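# Seat the held gear on its shaft, meshed with neighbours

## Task

The left gripper starts out holding a gear a little above the top of a shaft. Lower it onto the shaft until it sits fully down and level (its axis lined up with the shaft), with its teeth engaged with the two neighbouring gears. Forcing or wedging it with too much push counts as failure.

## Robot and tools

Robot: two arms, left_arm and right_arm, each with six revolute joints and a parallel two-finger gripper. Only the left arm needs to move; the right arm should keep still by being sent its present angles again.

Frames: the scene frame has its origin at table-top height between the two bases, +x out over the table, +y toward left_arm, +z up. Each arm reports its gripper position (metres) and quaternion (wxyz) in its own base frame. The left base is at about (-0.002, +0.346, -0.010) m and is nearly level; the right base is near (+0.001, -0.273, -0.005). The gripper's fingers point along its +z and close along its y; end_effector_position is the point between the pads. Printed hand poses can be a few cm off. Fixed cameras and the table are in the scene frame.

Joint row: every motion command is a row of 14 plain numbers, left arm first and right arm second. For each arm the order is waist, shoulder, elbow, wrist pitch, wrist yaw, wrist roll, then opening. Joint values are absolute target angles in radians, the same kind of numbers as the Joint positions line. They are not offsets. Stated ranges: waist -2.618 to 3.054, shoulder 0.000 to 3.142, elbow 0.000 to 3.142, wrist pitch -1.571 to 1.571, wrist yaw -1.571 to 1.571, wrist roll -2.094 to 2.094. The real ends can differ from these by up to 0.059. Opening is an absolute value from -1 (closed, 0 mm) to +1 (fully open, about 87 mm); 0 gives about 43 mm and +0.5 about 69 mm. To keep holding the gear, keep sending the present left opening (or about 0.04 below grip_measured at contact). Any number you send is a command, so a 0 there will move the fingers.

Tools:
- execute_actions(actions, cameras): actions is a list of up to 15 rows, each one a control step of 1/30 s. A shorter list repeats its last row. Each joint's target is kept within a fixed lead of its measured angle: 0.339 rad for the first three joints, 2.2 for the wrist joints. If a target would put the gripper more than 200 mm away, it is scaled back. An empty list returns images and full state.
- move(target, speed, blend, opening_speed, blocking, cameras): target is one 14-number row, or a list of up to 15 rows, of absolute joint angles. The joints move together along interpolated paths, so the gripper traces a curve. speed is in rad/s for the joint with farthest to go (0.01 to 12.57, default 0.5). blend is in rad and rounds corners in a list. opening_speed is the rate of the opening change per second on the -1 to +1 scale, at least 0.2. blocking=false returns early while the motion carries on. The result line move: reads done, off_target (at rest more than 0.035 rad from target), moving, held or fault. Paths do not avoid obstacles. Faster motion, or a target far beyond the point of contact, presses harder.
- wait(seconds 0 to 10), stop() (brakes a running move), zoom_image(camera, region [x0,y0,x1,y1] in pixels, at most 504x504), read_manual, finished_scene(scene).

Results: Joint positions and Joint velocities are given per arm in joint order, with the gripper last on a 0 (closed) to 1 (open) scale. Joint targets shows what the joints are being driven toward now. Tool commands and grip_measured use the -1 to +1 command scale. Joint torques are in N m, with positive toward larger angles; they include gravity and can be offset. Other lines: "joint sent to its limit", "joint command not followed" (the clearance check altered targets), MOTOR HOT at 75 °C, and a fault at 90 °C that folds the arm away.

Cameras: cam_low is fixed behind the arms; cam_left_wrist and cam_right_wrist sit on the wrists. All three are 672x504, with calibration given. Use the views to line the gear bore up with the shaft tip and to check the final seating and the tooth mesh. Zoom in on details.

Approach: first look at the scene. Use small wrist moves to bring the gear's axis in line with the shaft. Lower slowly in small absolute steps, turning the wrist roll a little if the teeth don't engage. When the gear is down and meshed, open the gripper gently and back straight up. Then call finished_scene; the result has to hold without the robot.

Avoid: jamming or pressing hard on the gear, fast contact, and letting go of the gear while it is moving or high up. Don't let anything fall off the table. Keep the arms from touching each other, and keep the camera cables and arms away from the bar, plate and rail near the bases. Avoid long holds with the arm outstretched, which heat the motors.

Each tool is called as name(argument=value, ...) on one line, values as JSON.

## Session

execute_actions(actions=[])

Scene clock: 0.00 s.
left_arm: end_effector_position=(+0.2812, -0.1467, +0.1214) grip_measured=-0.521 end_effector_quat_wxyz=(-0.005, +0.857, +0.516, +0.004) | right_arm: end_effector_position=(+0.3825, +0.0000, +0.3604) grip_measured=+0.968 end_effector_quat_wxyz=(+0.707, +0.000, +0.707, +0.000)
Joint positions: left_arm=[-0.618 1.756 1.506 -1.326 -0.011 1.441 0.239] | right_arm=[0 1.047 1.047 0 0 0 0.984]
Joint velocities: within noise
Joint torques (N m): no reading
Motor temperatures (°C): left_arm=[27 34 39 37 23 27 25] | right_arm=[24 39 37 27 28 25 25]
Heat: left arm: 39 °C; right arm: 39 °C.
Joint targets: left_arm=[-0.618 1.748 1.511 -1.331 -0.014 1.441] | right_arm=[-0.001 1.048 1.056 0.002 0.001 0.000]
Tool commands: left_gripper/opening=-1.0 right_gripper/opening=+1.0

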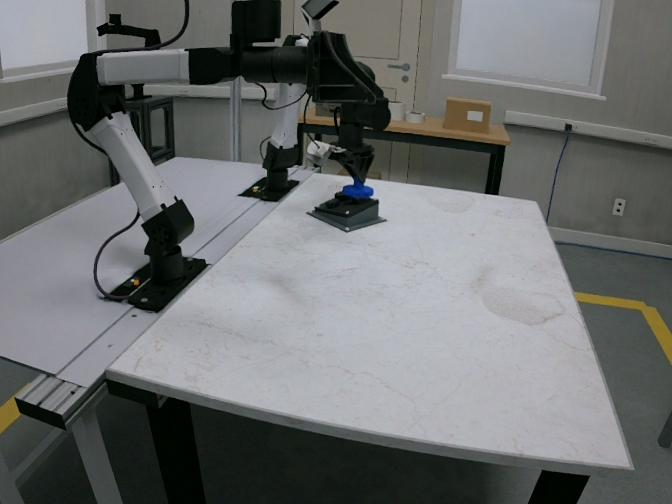

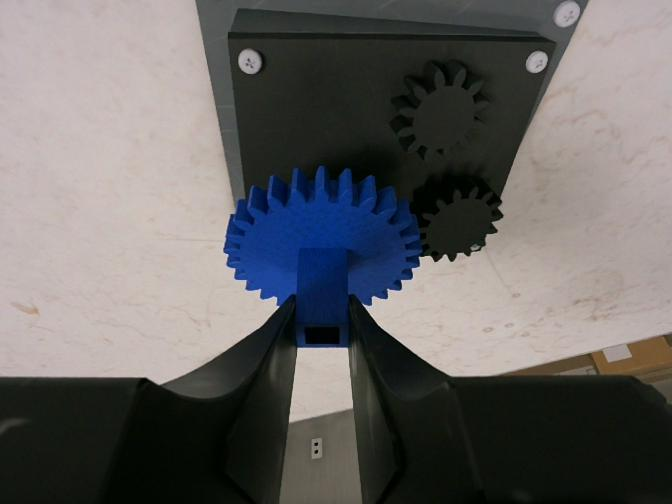

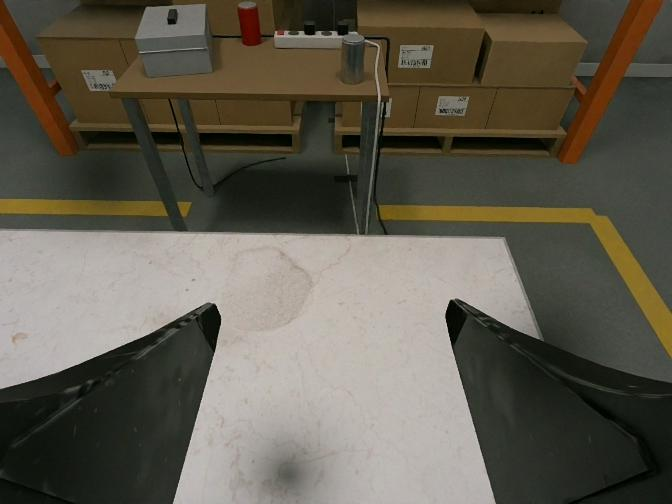

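zoom_image(camera="cam_low", region=[290, 120, 410, 240])

zoom_image(camera="cam_left_wrist", region=[190, 0, 590, 360])

Scaled by 4.200 from the camera's 672x504 image, which has a finer 960x720 frame.

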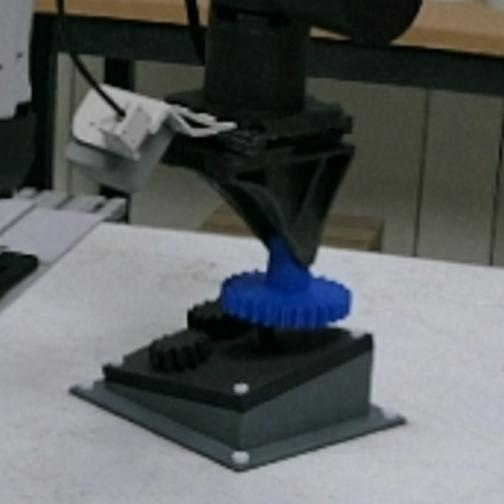

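Scaled by 1.260 from the camera's 672x504 image, which has a finer 960x720 frame.

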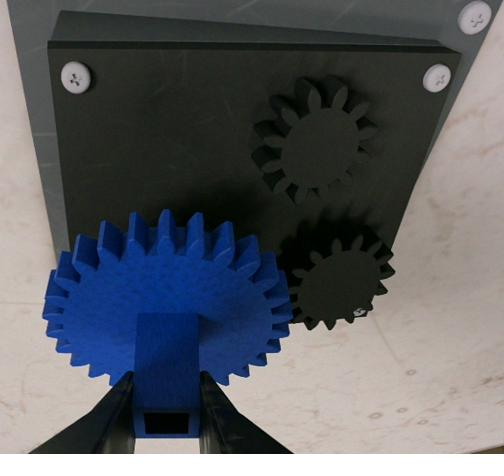

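zoom_image(camera="cam_left_wrist", region=[260, 230, 390, 360])

zoom_image(camera="cam_low", region=[300, 165, 400, 240])

Scaled by 3.877 from the camera's 672x504 image, which has a finer 960x720 frame.

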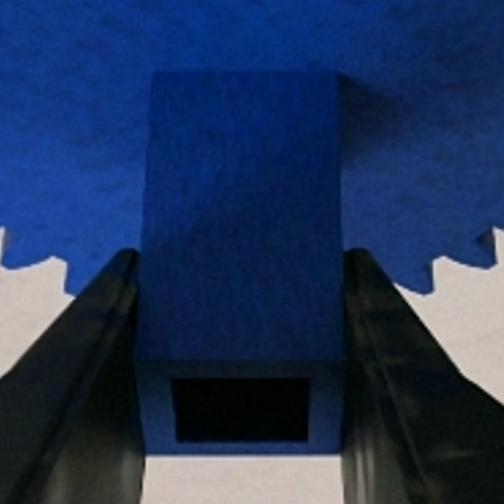

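Scaled by 5.040 from the camera's 672x504 image, which has a finer 960x720 frame.

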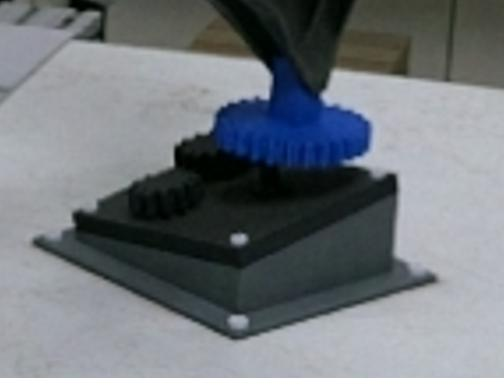

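move(target=[[-0.618,1.758,1.588,-1.406,-0.011,1.441,-1,0.2,1.1,0.93,0,0,0.5,-1],[-0.494,1.763,1.713,-1.526,-0.011,1.565,-1,0.70,1.231,0.654,-0.034,0,1.571,-1]], speed=0.6, blend=0.05, cameras=["all"])

Scene clock: 9.13 s.
left_arm: end_effector_position=(+0.2979, -0.1132, +0.1680) grip_measured=-0.521 end_effector_quat_wxyz=(-0.004, +0.856, +0.517, +0.004) | right_arm: end_effector_position=(+0.2620, +0.2735, +0.1423) grip_measured=-1.000 end_effector_quat_wxyz=(+0.200, +0.370, +0.802, +0.424)
Joint positions: left_arm=[-0.5 1.756 1.692 -1.509 -0.011 1.554 0.239] | right_arm=[0.697 1.226 0.665 -0.035 0 1.562 0]
Joint torques (N m): left_arm=[0.62 -6.84 6.95 0.29 -0.02 0.09] | right_arm=[0.12 -3.18 5.83 1.68 0.01 0.04]
Heat: left arm: 41 °C; right arm: 39 °C.
Joint targets: left_arm=[-0.494 1.763 1.713 -1.526 -0.011 1.565] | right_arm=[0.700 1.231 0.654 -0.034 0.000 1.571]
move: done
camera_calibration:
cam_left_wrist: T_world_to_cam=[[-0.89272, 0.45057, -0.00613203, 0.311969], [0.273716, 0.553026, 0.78692, -0.131104], [0.357954, 0.70082, -0.617025, 0.22037], [0, 0, 0, 1]] pos_world=[0.235504, -0.222501, 0.241055]
cam_right_wrist: T_world_to_cam=[[-0.442662, -0.353346, -0.824134, 0.329029], [-0.894648, 0.112064, 0.43249, 0.167789], [-0.0604625, 0.928756, -0.365727, -0.0420536], [0, 0, 0, 1]] pos_world=[0.293218, 0.136515, 0.183216]

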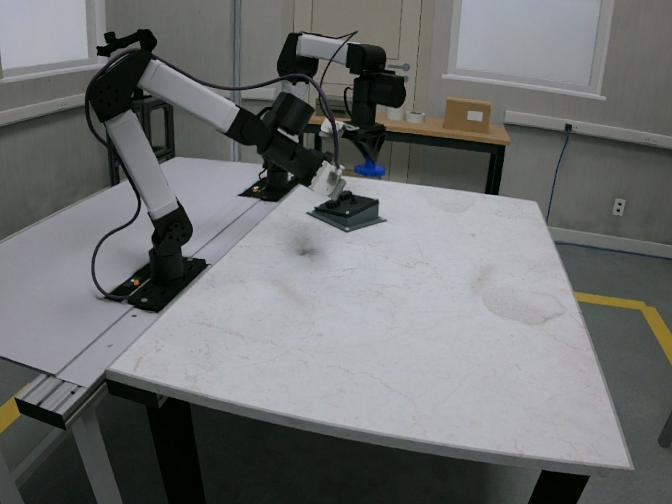

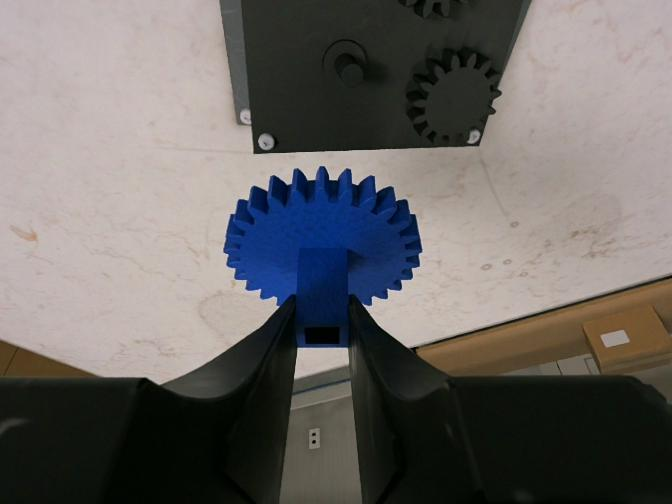

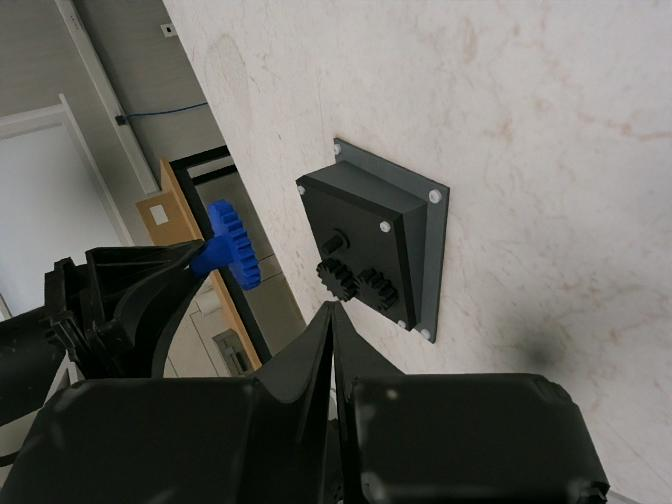

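zoom_image(camera="cam_left_wrist", region=[220, 0, 520, 210])

zoom_image(camera="cam_right_wrist", region=[180, 120, 460, 350])

Scaled by 1.680 from the camera's 672x504 image, which has a finer 960x720 frame.

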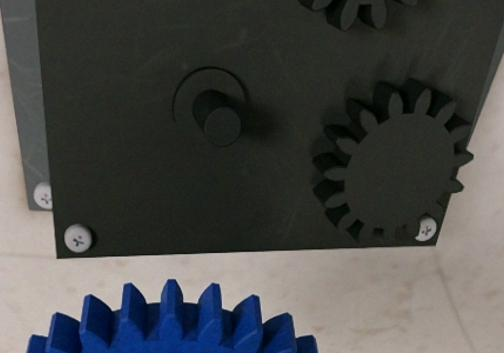

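Scaled by 1.800 from the camera's 672x504 image, which has a finer 960x720 frame.

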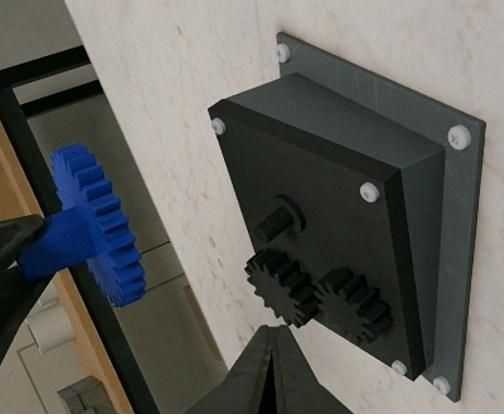

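move(target=[-0.65,1.82,1.91,-1.55,-0.011,1.409,-1,0.70,1.231,0.654,-0.034,0,1.571,-1], cameras=["cam_left_wrist","cam_right_wrist"])

zoom_image(camera="cam_left_wrist", region=[200, 0, 540, 255])

Scene clock: 11.40 s.
left_arm: end_effector_position=(+0.2999, -0.1741, +0.2040) grip_measured=-0.521 end_effector_quat_wxyz=(+0.057, +0.858, +0.511, +0.028) | right_arm: end_effector_position=(+0.2621, +0.2735, +0.1423) grip_measured=-1.000 end_effector_quat_wxyz=(+0.200, +0.371, +0.802, +0.424)
Joint positions: left_arm=[-0.65 1.801 1.89 -1.533 -0.009 1.419 0.239] | right_arm=[0.697 1.226 0.665 -0.035 0 1.562 0]
Joint torques (N m): left_arm=[0.03 -6.27 6.86 0.56 -0.03 -0.14] | right_arm=[0.12 -3.19 5.82 1.68 0.01 0.05]
Heat: left arm: 42 °C; right arm: 39 °C.
Joint targets: left_arm=[-0.650 1.820 1.910 -1.550 -0.011 1.409] | right_arm=[0.700 1.231 0.654 -0.034 0.000 1.571]
move: done
camera_calibration:
cam_left_wrist: T_world_to_cam=[[-0.879037, 0.457624, -0.133696, 0.364559], [0.201546, 0.610837, 0.765674, -0.0902542], [0.432057, 0.64611, -0.62918, 0.255251], [0, 0, 0, 1]] pos_world=[0.228368, -0.27662, 0.278444]
cam_right_wrist: T_world_to_cam=[[-0.442943, -0.353012, -0.824127, 0.329064], [-0.894515, 0.112119, 0.432749, 0.167696], [-0.060365, 0.928877, -0.365437, -0.0421516], [0, 0, 0, 1]] pos_world=[0.293218, 0.136515, 0.183217]
Images, in order (width x height): cam_left_wrist 672x504, cam_right_wrist 672x504.

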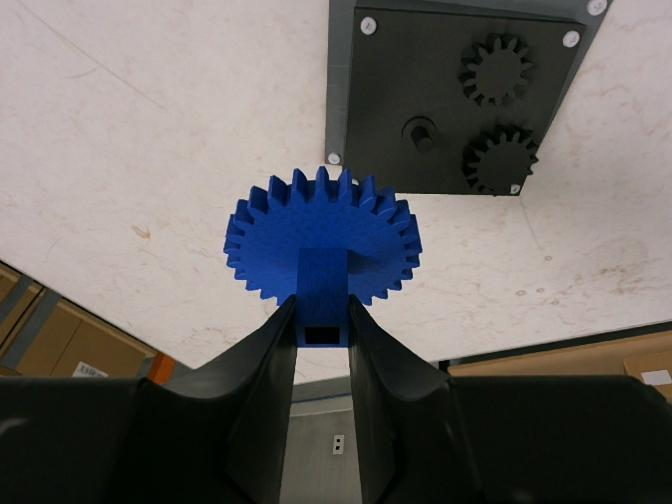

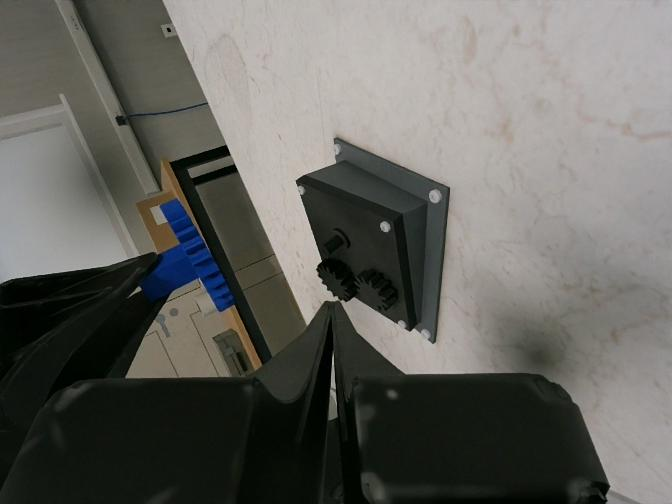

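Scaled by 1.482 from the camera's 672x504 image, which has a finer 960x720 frame.

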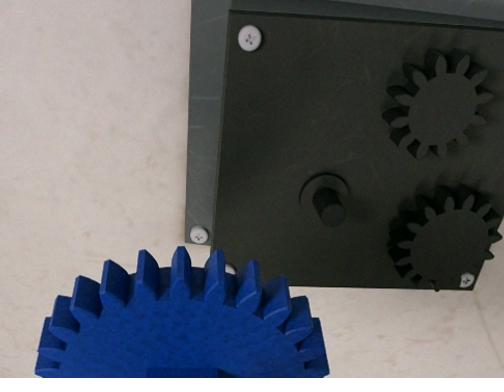

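zoom_image(camera="cam_left_wrist", region=[215, 155, 435, 355])

zoom_image(camera="cam_right_wrist", region=[100, 180, 260, 340])

Scaled by 2.291 from the camera's 672x504 image, which has a finer 960x720 frame.

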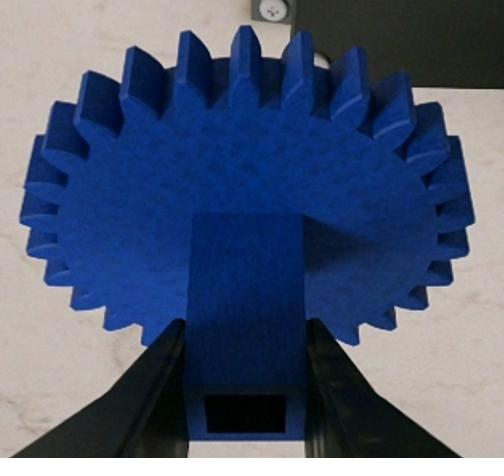

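Scaled by 3.150 from the camera's 672x504 image, which has a finer 960x720 frame.

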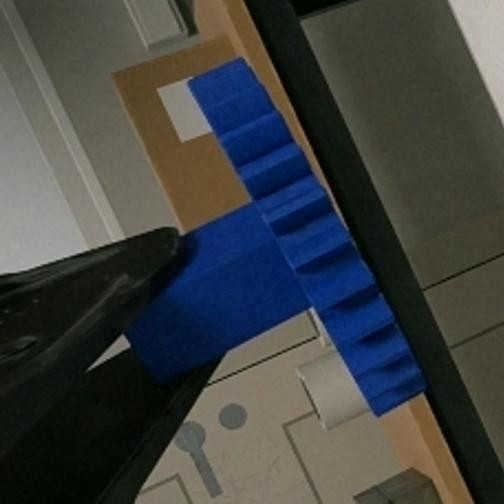

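zoom_image(camera="cam_right_wrist", region=[290, 190, 410, 310])

zoom_image(camera="cam_left_wrist", region=[390, 90, 470, 180])

Scaled by 4.200 from the camera's 672x504 image, which has a finer 960x720 frame.

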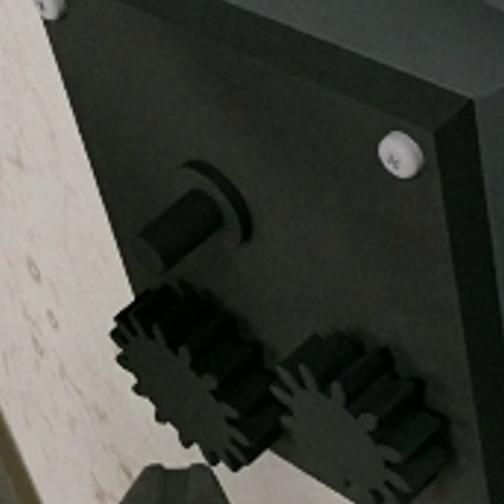

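Scaled by 5.600 from the camera's 672x504 image, which has a finer 960x720 frame.

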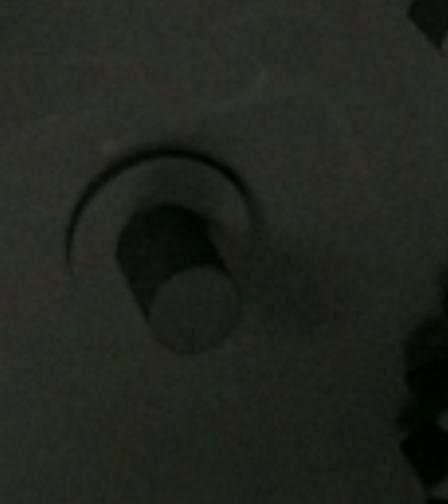

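move(target=[-0.638,1.579,1.374,-1.266,-0.246,1.432,-1,0.70,1.231,0.654,-0.034,0,1.571,-1], cameras=["cam_left_wrist","cam_right_wrist"])

zoom_image(camera="cam_left_wrist", region=[180, 0, 520, 255])

zoom_image(camera="cam_right_wrist", region=[200, 150, 440, 330])

Scene clock: 17.23 s.
left_arm: end_effector_position=(+0.2827, -0.1118, +0.1464) grip_measured=-0.521 end_effector_quat_wxyz=(-0.010, +0.850, +0.512, +0.121) | right_arm: end_effector_position=(+0.2621, +0.2735, +0.1423) grip_measured=-1.000 end_effector_quat_wxyz=(+0.200, +0.371, +0.802, +0.424)
Joint positions: left_arm=[-0.645 1.608 1.384 -1.274 -0.233 1.421 0.239] | right_arm=[0.697 1.226 0.665 -0.035 0 1.562 0]
Joint torques (N m): left_arm=[0.7 -8.64 4.67 0.7 -0.29 0.08] | right_arm=[0.1 -3.18 5.82 1.68 0.01 0.04]
Heat: left arm: 43 °C; right arm: 39 °C.
Joint targets: left_arm=[-0.638 1.579 1.374 -1.266 -0.246 1.432] | right_arm=[0.700 1.231 0.654 -0.034 0.000 1.571]
move: done
camera_calibration:
cam_left_wrist: T_world_to_cam=[[-0.878822, 0.462152, -0.118687, 0.311459], [0.111637, 0.440991, 0.890542, -0.0925813], [0.463905, 0.769378, -0.439146, 0.163255], [0, 0, 0, 1]] pos_world=[0.208317, -0.228719, 0.191106]
cam_right_wrist: T_world_to_cam=[[-0.442943, -0.353012, -0.824127, 0.329064], [-0.894515, 0.112119, 0.432749, 0.167696], [-0.060365, 0.928877, -0.365437, -0.0421516], [0, 0, 0, 1]] pos_world=[0.293218, 0.136515, 0.183217]
Images, in order (width x height): cam_left_wrist 672x504, cam_right_wrist 672x504.

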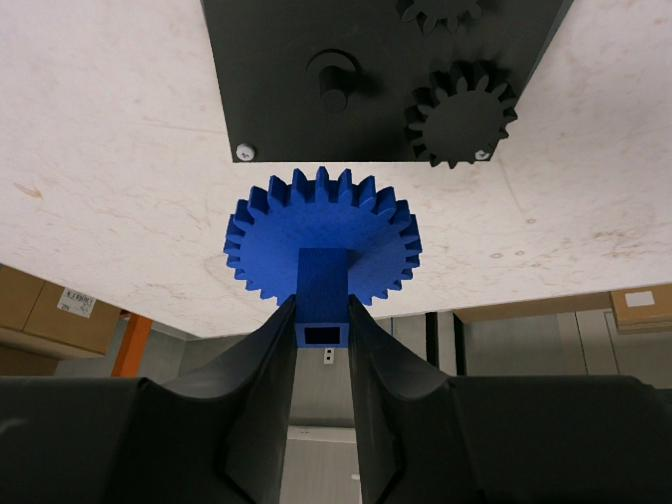

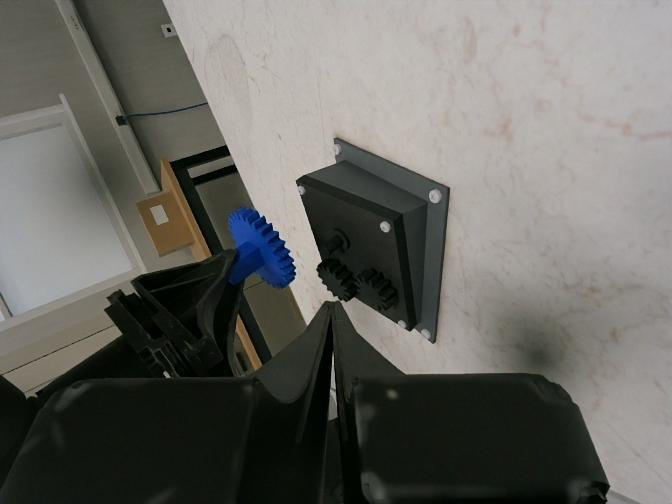

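Scaled by 1.482 from the camera's 672x504 image, which has a finer 960x720 frame.

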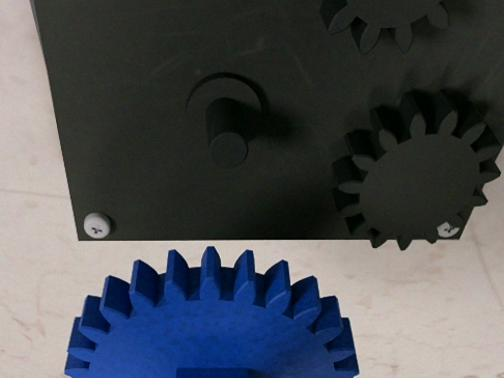

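Scaled by 2.100 from the camera's 672x504 image, which has a finer 960x720 frame.

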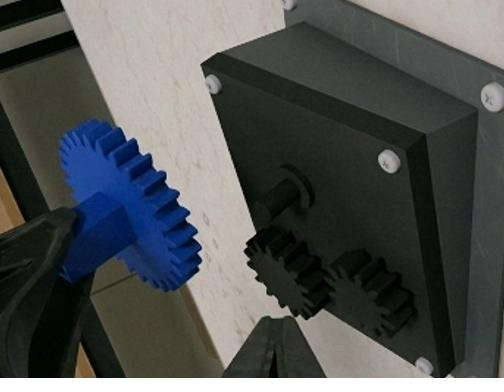

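zoom_image(camera="cam_right_wrist", region=[210, 190, 410, 310])

zoom_image(camera="cam_left_wrist", region=[290, 30, 390, 130])

Scaled by 2.520 from the camera's 672x504 image, which has a finer 960x720 frame.

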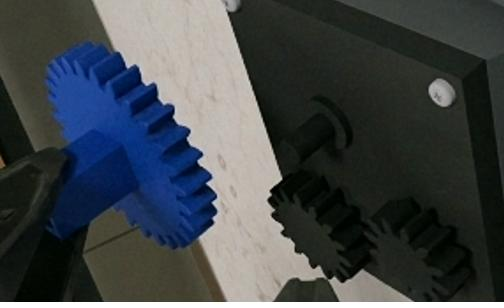

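Scaled by 5.040 from the camera's 672x504 image, which has a finer 960x720 frame.

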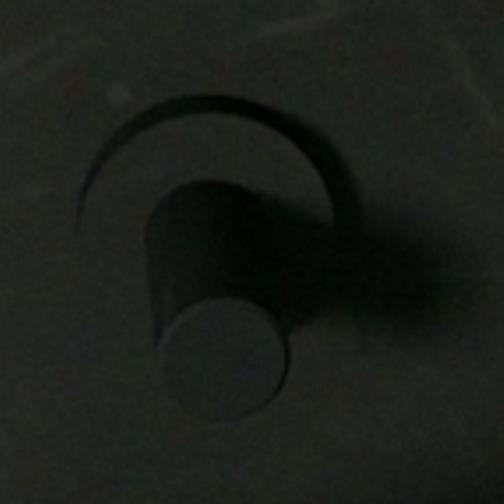

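zoom_image(camera="cam_left_wrist", region=[390, 50, 530, 180])

zoom_image(camera="cam_left_wrist", region=[215, 160, 325, 310])

zoom_image(camera="cam_left_wrist", region=[320, 160, 430, 310])

Scaled by 3.600 from the camera's 672x504 image, which has a finer 960x720 frame.

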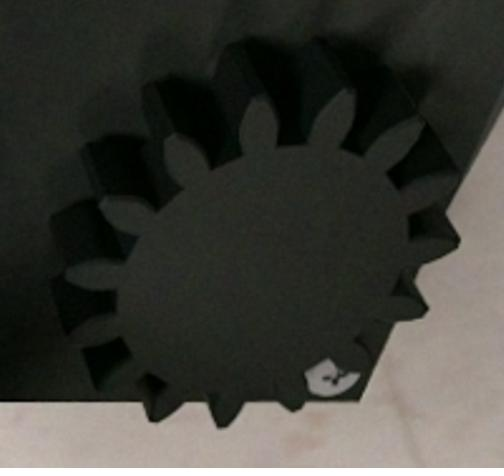

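Scaled by 3.360 from the camera's 672x504 image, which has a finer 960x720 frame.

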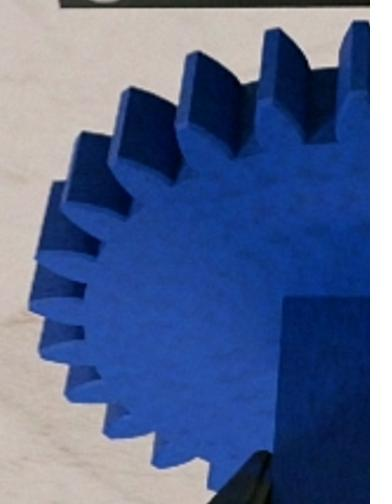

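Scaled by 3.360 from the camera's 672x504 image, which has a finer 960x720 frame.

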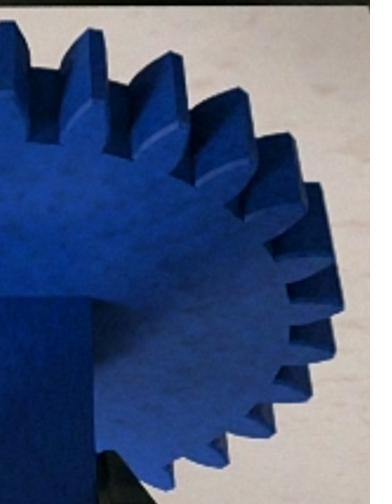

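move(target=[-0.795,1.615,1.312,-1.180,-0.272,1.169,-1,0.70,1.231,0.654,-0.034,0,1.571,-1], cameras=["all"])

zoom_image(camera="cam_right_wrist", region=[230, 160, 430, 310])

zoom_image(camera="cam_left_wrist", region=[210, 80, 530, 320])

Scene clock: 21.30 s.
left_arm: end_effector_position=(+0.2617, -0.1476, +0.1318) grip_measured=-0.521 end_effector_quat_wxyz=(+0.023, +0.822, +0.553, +0.136) | right_arm: end_effector_position=(+0.2621, +0.2735, +0.1423) grip_measured=-1.000 end_effector_quat_wxyz=(+0.200, +0.371, +0.802, +0.424)
Joint positions: left_arm=[-0.791 1.608 1.323 -1.187 -0.26 1.179 0.239] | right_arm=[0.697 1.226 0.665 -0.035 0 1.562 0]
Joint torques (N m): left_arm=[-0.39 -5.81 4.7 0.75 -0.29 -0.18] | right_arm=[0.1 -3.18 5.83 1.68 0.01 0.05]
Motor temperatures (°C): left_arm=[27 39 43 36 23 26 26] | right_arm=[23 39 39 30 27 24 25]
Heat: left arm: 43 °C; right arm: 39 °C.
Joint targets: left_arm=[-0.795 1.615 1.312 -1.180 -0.272 1.169] | right_arm=[0.700 1.231 0.654 -0.034 0.000 1.571]
move: done
camera_calibration:
cam_left_wrist: T_world_to_cam=[[-0.905883, 0.373326, -0.200011, 0.312592], [0.00988978, 0.490766, 0.871235, -0.0249936], [0.423414, 0.787259, -0.448269, 0.20853], [0, 0, 0, 1]] pos_world=[0.195124, -0.2686, 0.177775]
cam_right_wrist: T_world_to_cam=[[-0.442943, -0.353012, -0.824127, 0.329064], [-0.894515, 0.112119, 0.432749, 0.167696], [-0.060365, 0.928877, -0.365437, -0.0421516], [0, 0, 0, 1]] pos_world=[0.293218, 0.136515, 0.183217]

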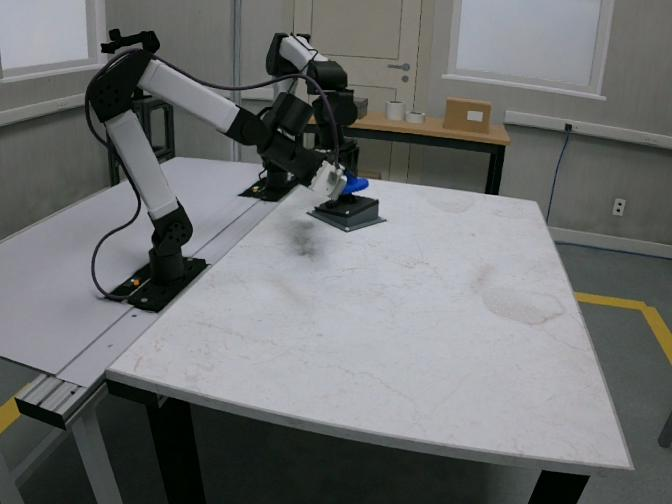

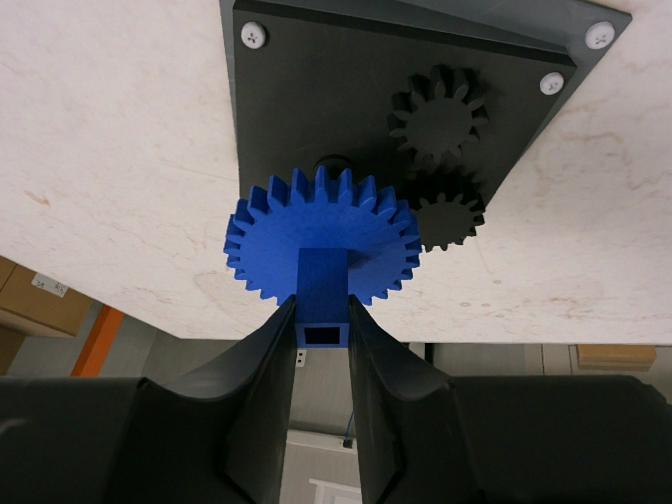

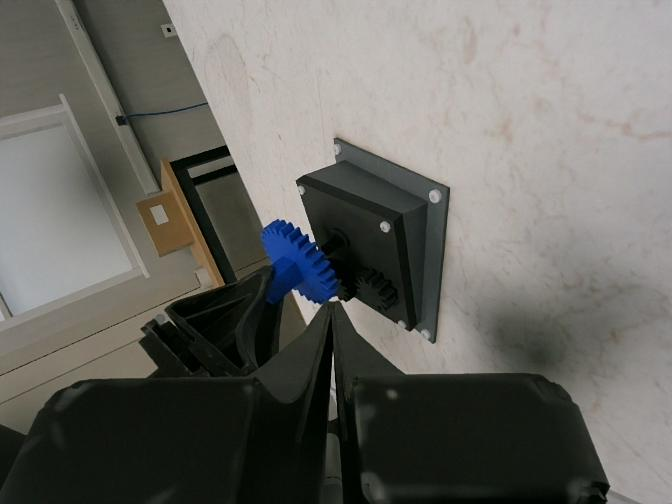

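Scaled by 2.520 from the camera's 672x504 image, which has a finer 960x720 frame.

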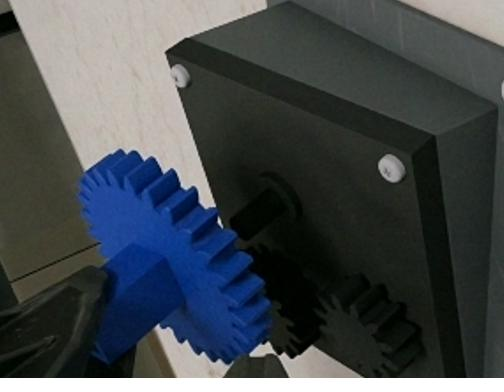

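Scaled by 1.575 from the camera's 672x504 image, which has a finer 960x720 frame.

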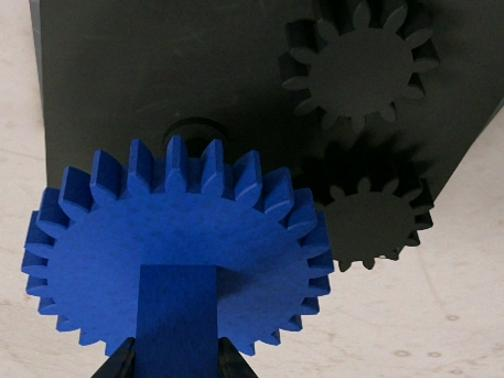

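move(target=[-0.806,1.637,1.313,-1.203,-0.275,1.152,-1,0.70,1.231,0.654,-0.034,0,1.571,-1], speed=0.1, cameras=["cam_left_wrist","cam_right_wrist"])

zoom_image(camera="cam_right_wrist", region=[240, 180, 400, 310])

zoom_image(camera="cam_left_wrist", region=[210, 80, 530, 320])

Scene clock: 22.83 s.
left_arm: end_effector_position=(+0.2604, -0.1493, +0.1277) grip_measured=-0.521 end_effector_quat_wxyz=(+0.017, +0.820, +0.556, +0.136) | right_arm: end_effector_position=(+0.2621, +0.2735, +0.1423) grip_measured=-1.000 end_effector_quat_wxyz=(+0.200, +0.371, +0.802, +0.424)
Joint positions: left_arm=[-0.798 1.624 1.323 -1.187 -0.262 1.161 0.239] | right_arm=[0.697 1.226 0.665 -0.035 0 1.562 0]
Joint torques (N m): left_arm=[-0.69 -5.39 4.75 0.51 -0.27 -0.16] | right_arm=[0.1 -3.18 5.83 1.68 0.01 0.05]
Heat: left arm: 43 °C; right arm: 39 °C.
Joint targets: left_arm=[-0.806 1.637 1.313 -1.203 -0.275 1.152] | right_arm=[0.700 1.231 0.654 -0.034 0.000 1.571]
move: done
camera_calibration:
cam_left_wrist: T_world_to_cam=[[-0.910665, 0.366725, -0.190271, 0.310148], [0.0117897, 0.483421, 0.875309, -0.0226137], [0.412978, 0.794869, -0.444558, 0.211859], [0, 0, 0, 1]] pos_world=[0.195215, -0.271207, 0.17299]
cam_right_wrist: T_world_to_cam=[[-0.442943, -0.353012, -0.824127, 0.329064], [-0.894515, 0.112119, 0.432749, 0.167696], [-0.060365, 0.928877, -0.365437, -0.0421516], [0, 0, 0, 1]] pos_world=[0.293218, 0.136515, 0.183217]
Images, in order (width x height): cam_left_wrist 672x504, cam_right_wrist 672x504.

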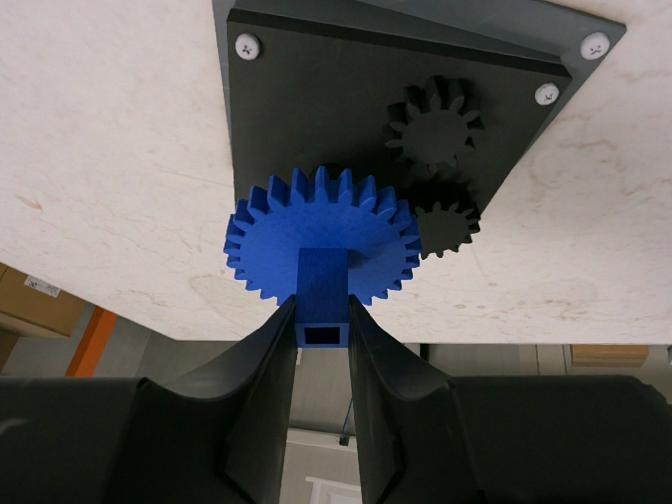

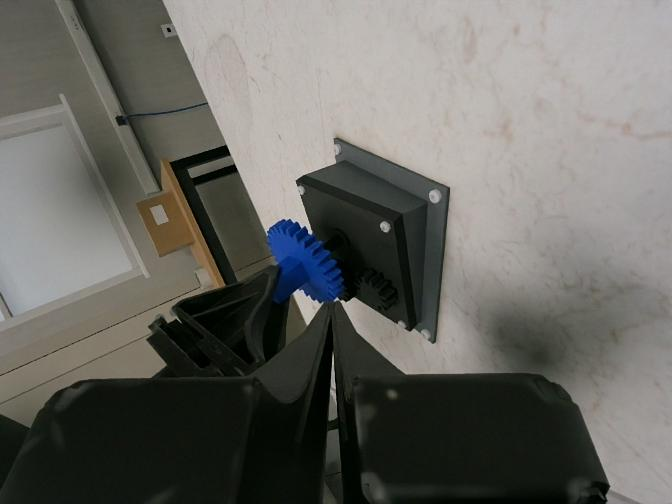

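Scaled by 3.150 from the camera's 672x504 image, which has a finer 960x720 frame.

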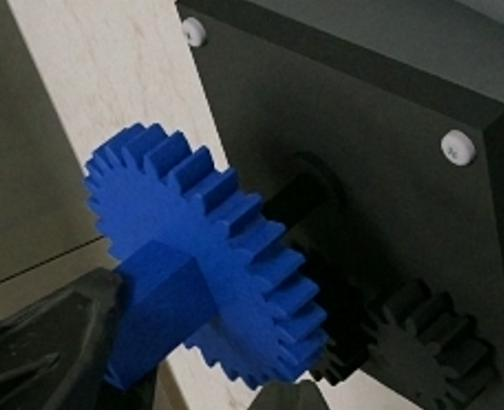

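Scaled by 1.575 from the camera's 672x504 image, which has a finer 960x720 frame.

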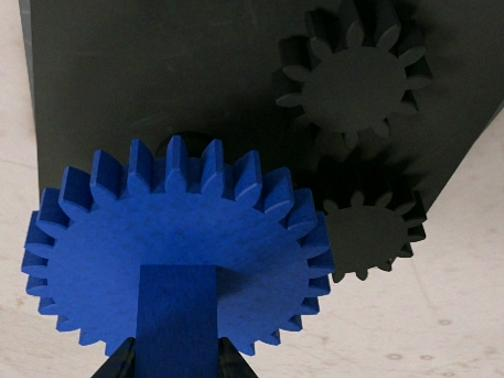

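zoom_image(camera="cam_right_wrist", region=[300, 210, 370, 280])

zoom_image(camera="cam_left_wrist", region=[290, 140, 370, 200])

Scaled by 7.200 from the camera's 672x504 image, which has a finer 960x720 frame.

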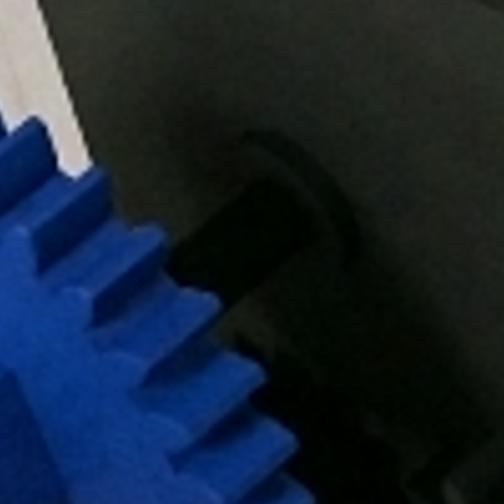

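Scaled by 6.300 from the camera's 672x504 image, which has a finer 960x720 frame.

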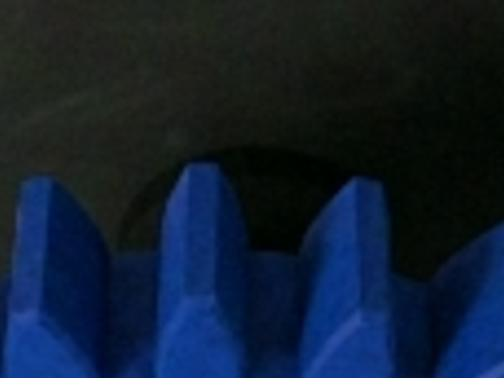

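move(target=[-0.782,1.641,1.270,-1.133,-0.275,1.179,-1,0.70,1.231,0.654,-0.034,0,1.571,-1], speed=0.1, cameras=["cam_left_wrist","cam_right_wrist"])

zoom_image(camera="cam_right_wrist", region=[260, 190, 380, 310])

zoom_image(camera="cam_left_wrist", region=[290, 130, 490, 280])

Scene clock: 25.27 s.
left_arm: end_effector_position=(+0.2624, -0.1468, +0.1173) grip_measured=-0.521 end_effector_quat_wxyz=(+0.018, +0.818, +0.558, +0.137) | right_arm: end_effector_position=(+0.2621, +0.2735, +0.1423) grip_measured=-1.000 end_effector_quat_wxyz=(+0.200, +0.371, +0.802, +0.424)
Joint positions: left_arm=[-0.788 1.624 1.281 -1.14 -0.263 1.168 0.239] | right_arm=[0.697 1.226 0.665 -0.035 0 1.562 0]
Joint torques (N m): left_arm=[0.64 -5.07 4.66 0.74 -0.28 0.09] | right_arm=[0.1 -3.17 5.83 1.68 0.01 0.05]
Heat: left arm: 43 °C; right arm: 39 °C.
Joint targets: left_arm=[-0.782 1.641 1.270 -1.133 -0.275 1.179] | right_arm=[0.700 1.231 0.654 -0.034 0.000 1.571]
move: done
camera_calibration:
cam_left_wrist: T_world_to_cam=[[-0.911653, 0.362377, -0.193835, 0.309156], [0.0067244, 0.484754, 0.874625, -0.0131225], [0.410906, 0.796051, -0.444364, 0.205195], [0, 0, 0, 1]] pos_world=[0.197616, -0.269016, 0.162584]
cam_right_wrist: T_world_to_cam=[[-0.442943, -0.353012, -0.824127, 0.329064], [-0.894515, 0.112119, 0.432749, 0.167696], [-0.060365, 0.928877, -0.365437, -0.0421516], [0, 0, 0, 1]] pos_world=[0.293218, 0.136515, 0.183217]
Images, in order (width x height): cam_left_wrist 672x504, cam_right_wrist 672x504.

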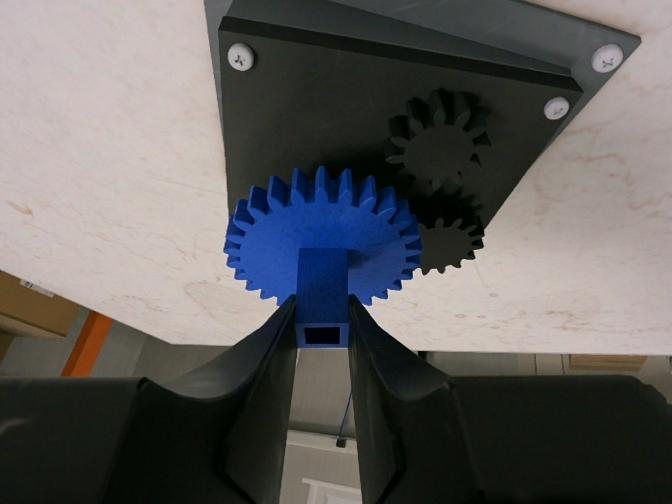

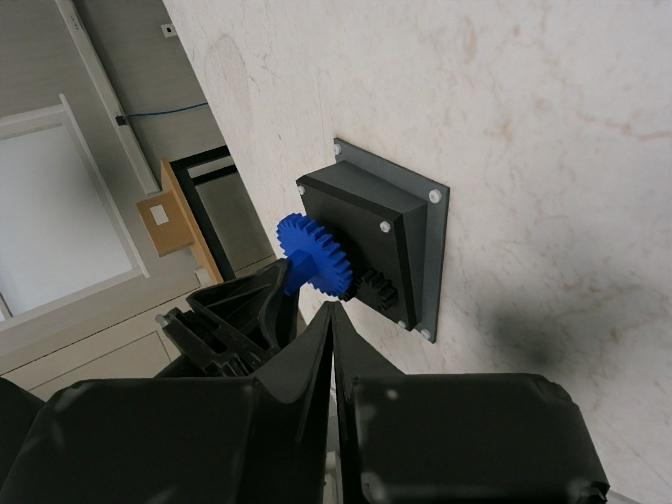

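Scaled by 4.200 from the camera's 672x504 image, which has a finer 960x720 frame.

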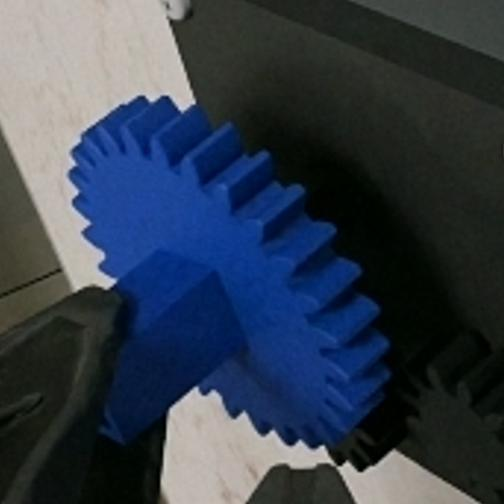

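Scaled by 2.520 from the camera's 672x504 image, which has a finer 960x720 frame.

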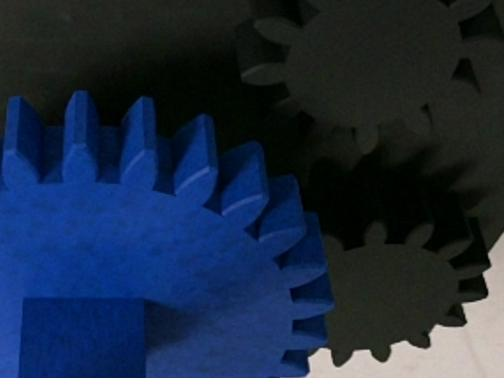

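move(target=[-0.778,1.641,1.248,-1.111,-0.275,1.183,-1,0.70,1.231,0.654,-0.034,0,1.571,-1], speed=0.06, cameras=["cam_left_wrist","cam_right_wrist"])

zoom_image(camera="cam_right_wrist", region=[260, 190, 380, 310])

zoom_image(camera="cam_left_wrist", region=[220, 160, 440, 360])

Scene clock: 26.70 s.
left_arm: end_effector_position=(+0.2625, -0.1445, +0.1128) grip_measured=-0.521 end_effector_quat_wxyz=(+0.016, +0.818, +0.558, +0.138) | right_arm: end_effector_position=(+0.2621, +0.2735, +0.1423) grip_measured=-1.000 end_effector_quat_wxyz=(+0.200, +0.371, +0.802, +0.424)
Joint positions: left_arm=[-0.785 1.624 1.262 -1.125 -0.267 1.171 0.239] | right_arm=[0.697 1.226 0.665 -0.035 0 1.562 0]
Joint torques (N m): left_arm=[0.7 -5.05 4.42 0.79 -0.25 0.08] | right_arm=[0.1 -3.18 5.83 1.68 0 0.04]
Heat: left arm: 43 °C; right arm: 39 °C.
Joint targets: left_arm=[-0.778 1.641 1.248 -1.111 -0.275 1.183] | right_arm=[0.700 1.231 0.654 -0.034 0.000 1.571]
move: done
camera_calibration:
cam_left_wrist: T_world_to_cam=[[-0.911875, 0.363038, -0.19154, 0.307464], [0.00662563, 0.479594, 0.877465, -0.0113545], [0.410415, 0.79887, -0.439736, 0.20133], [0, 0, 0, 1]] pos_world=[0.197815, -0.267012, 0.157387]
cam_right_wrist: T_world_to_cam=[[-0.442943, -0.353012, -0.824127, 0.329064], [-0.894515, 0.112119, 0.432749, 0.167696], [-0.060365, 0.928877, -0.365437, -0.0421516], [0, 0, 0, 1]] pos_world=[0.293218, 0.136515, 0.183217]
Images, in order (width x height): cam_left_wrist 672x504, cam_right_wrist 672x504.

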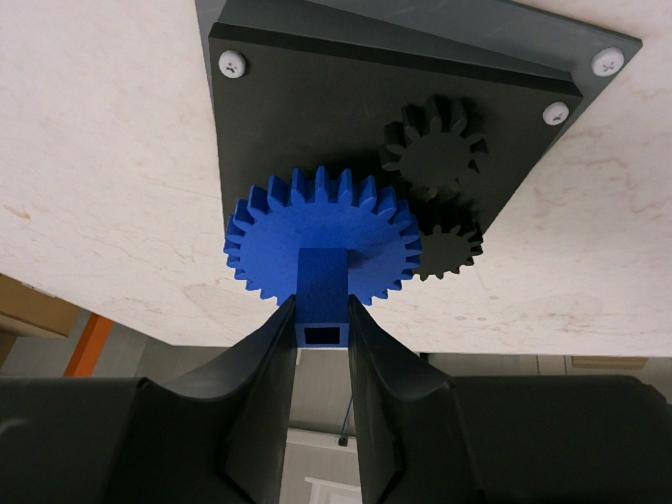

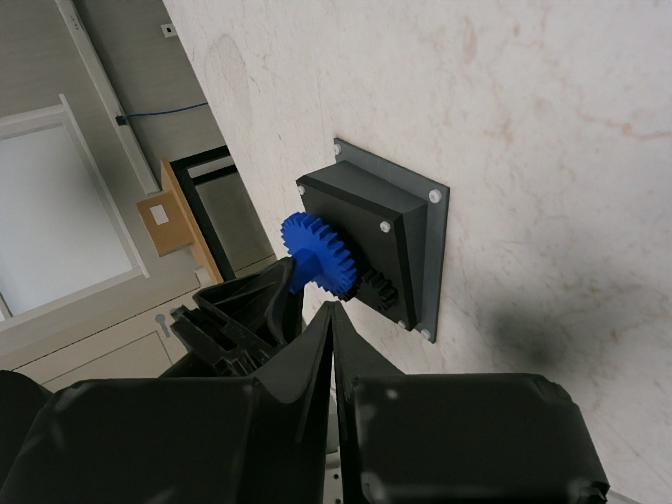

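Scaled by 4.200 from the camera's 672x504 image, which has a finer 960x720 frame.

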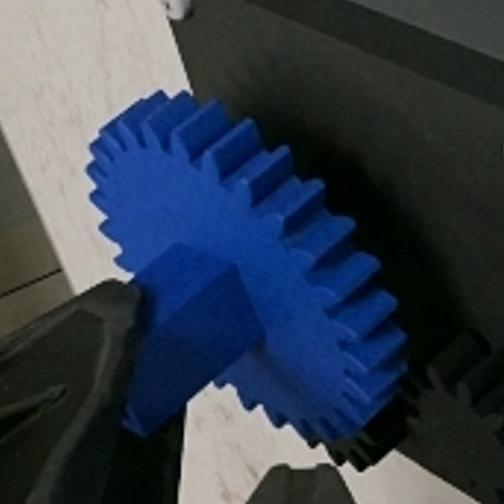

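Scaled by 2.291 from the camera's 672x504 image, which has a finer 960x720 frame.

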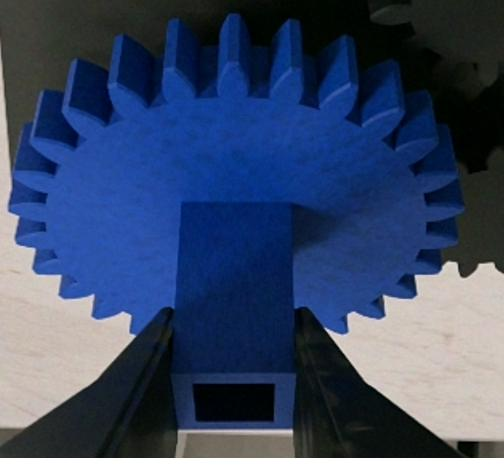

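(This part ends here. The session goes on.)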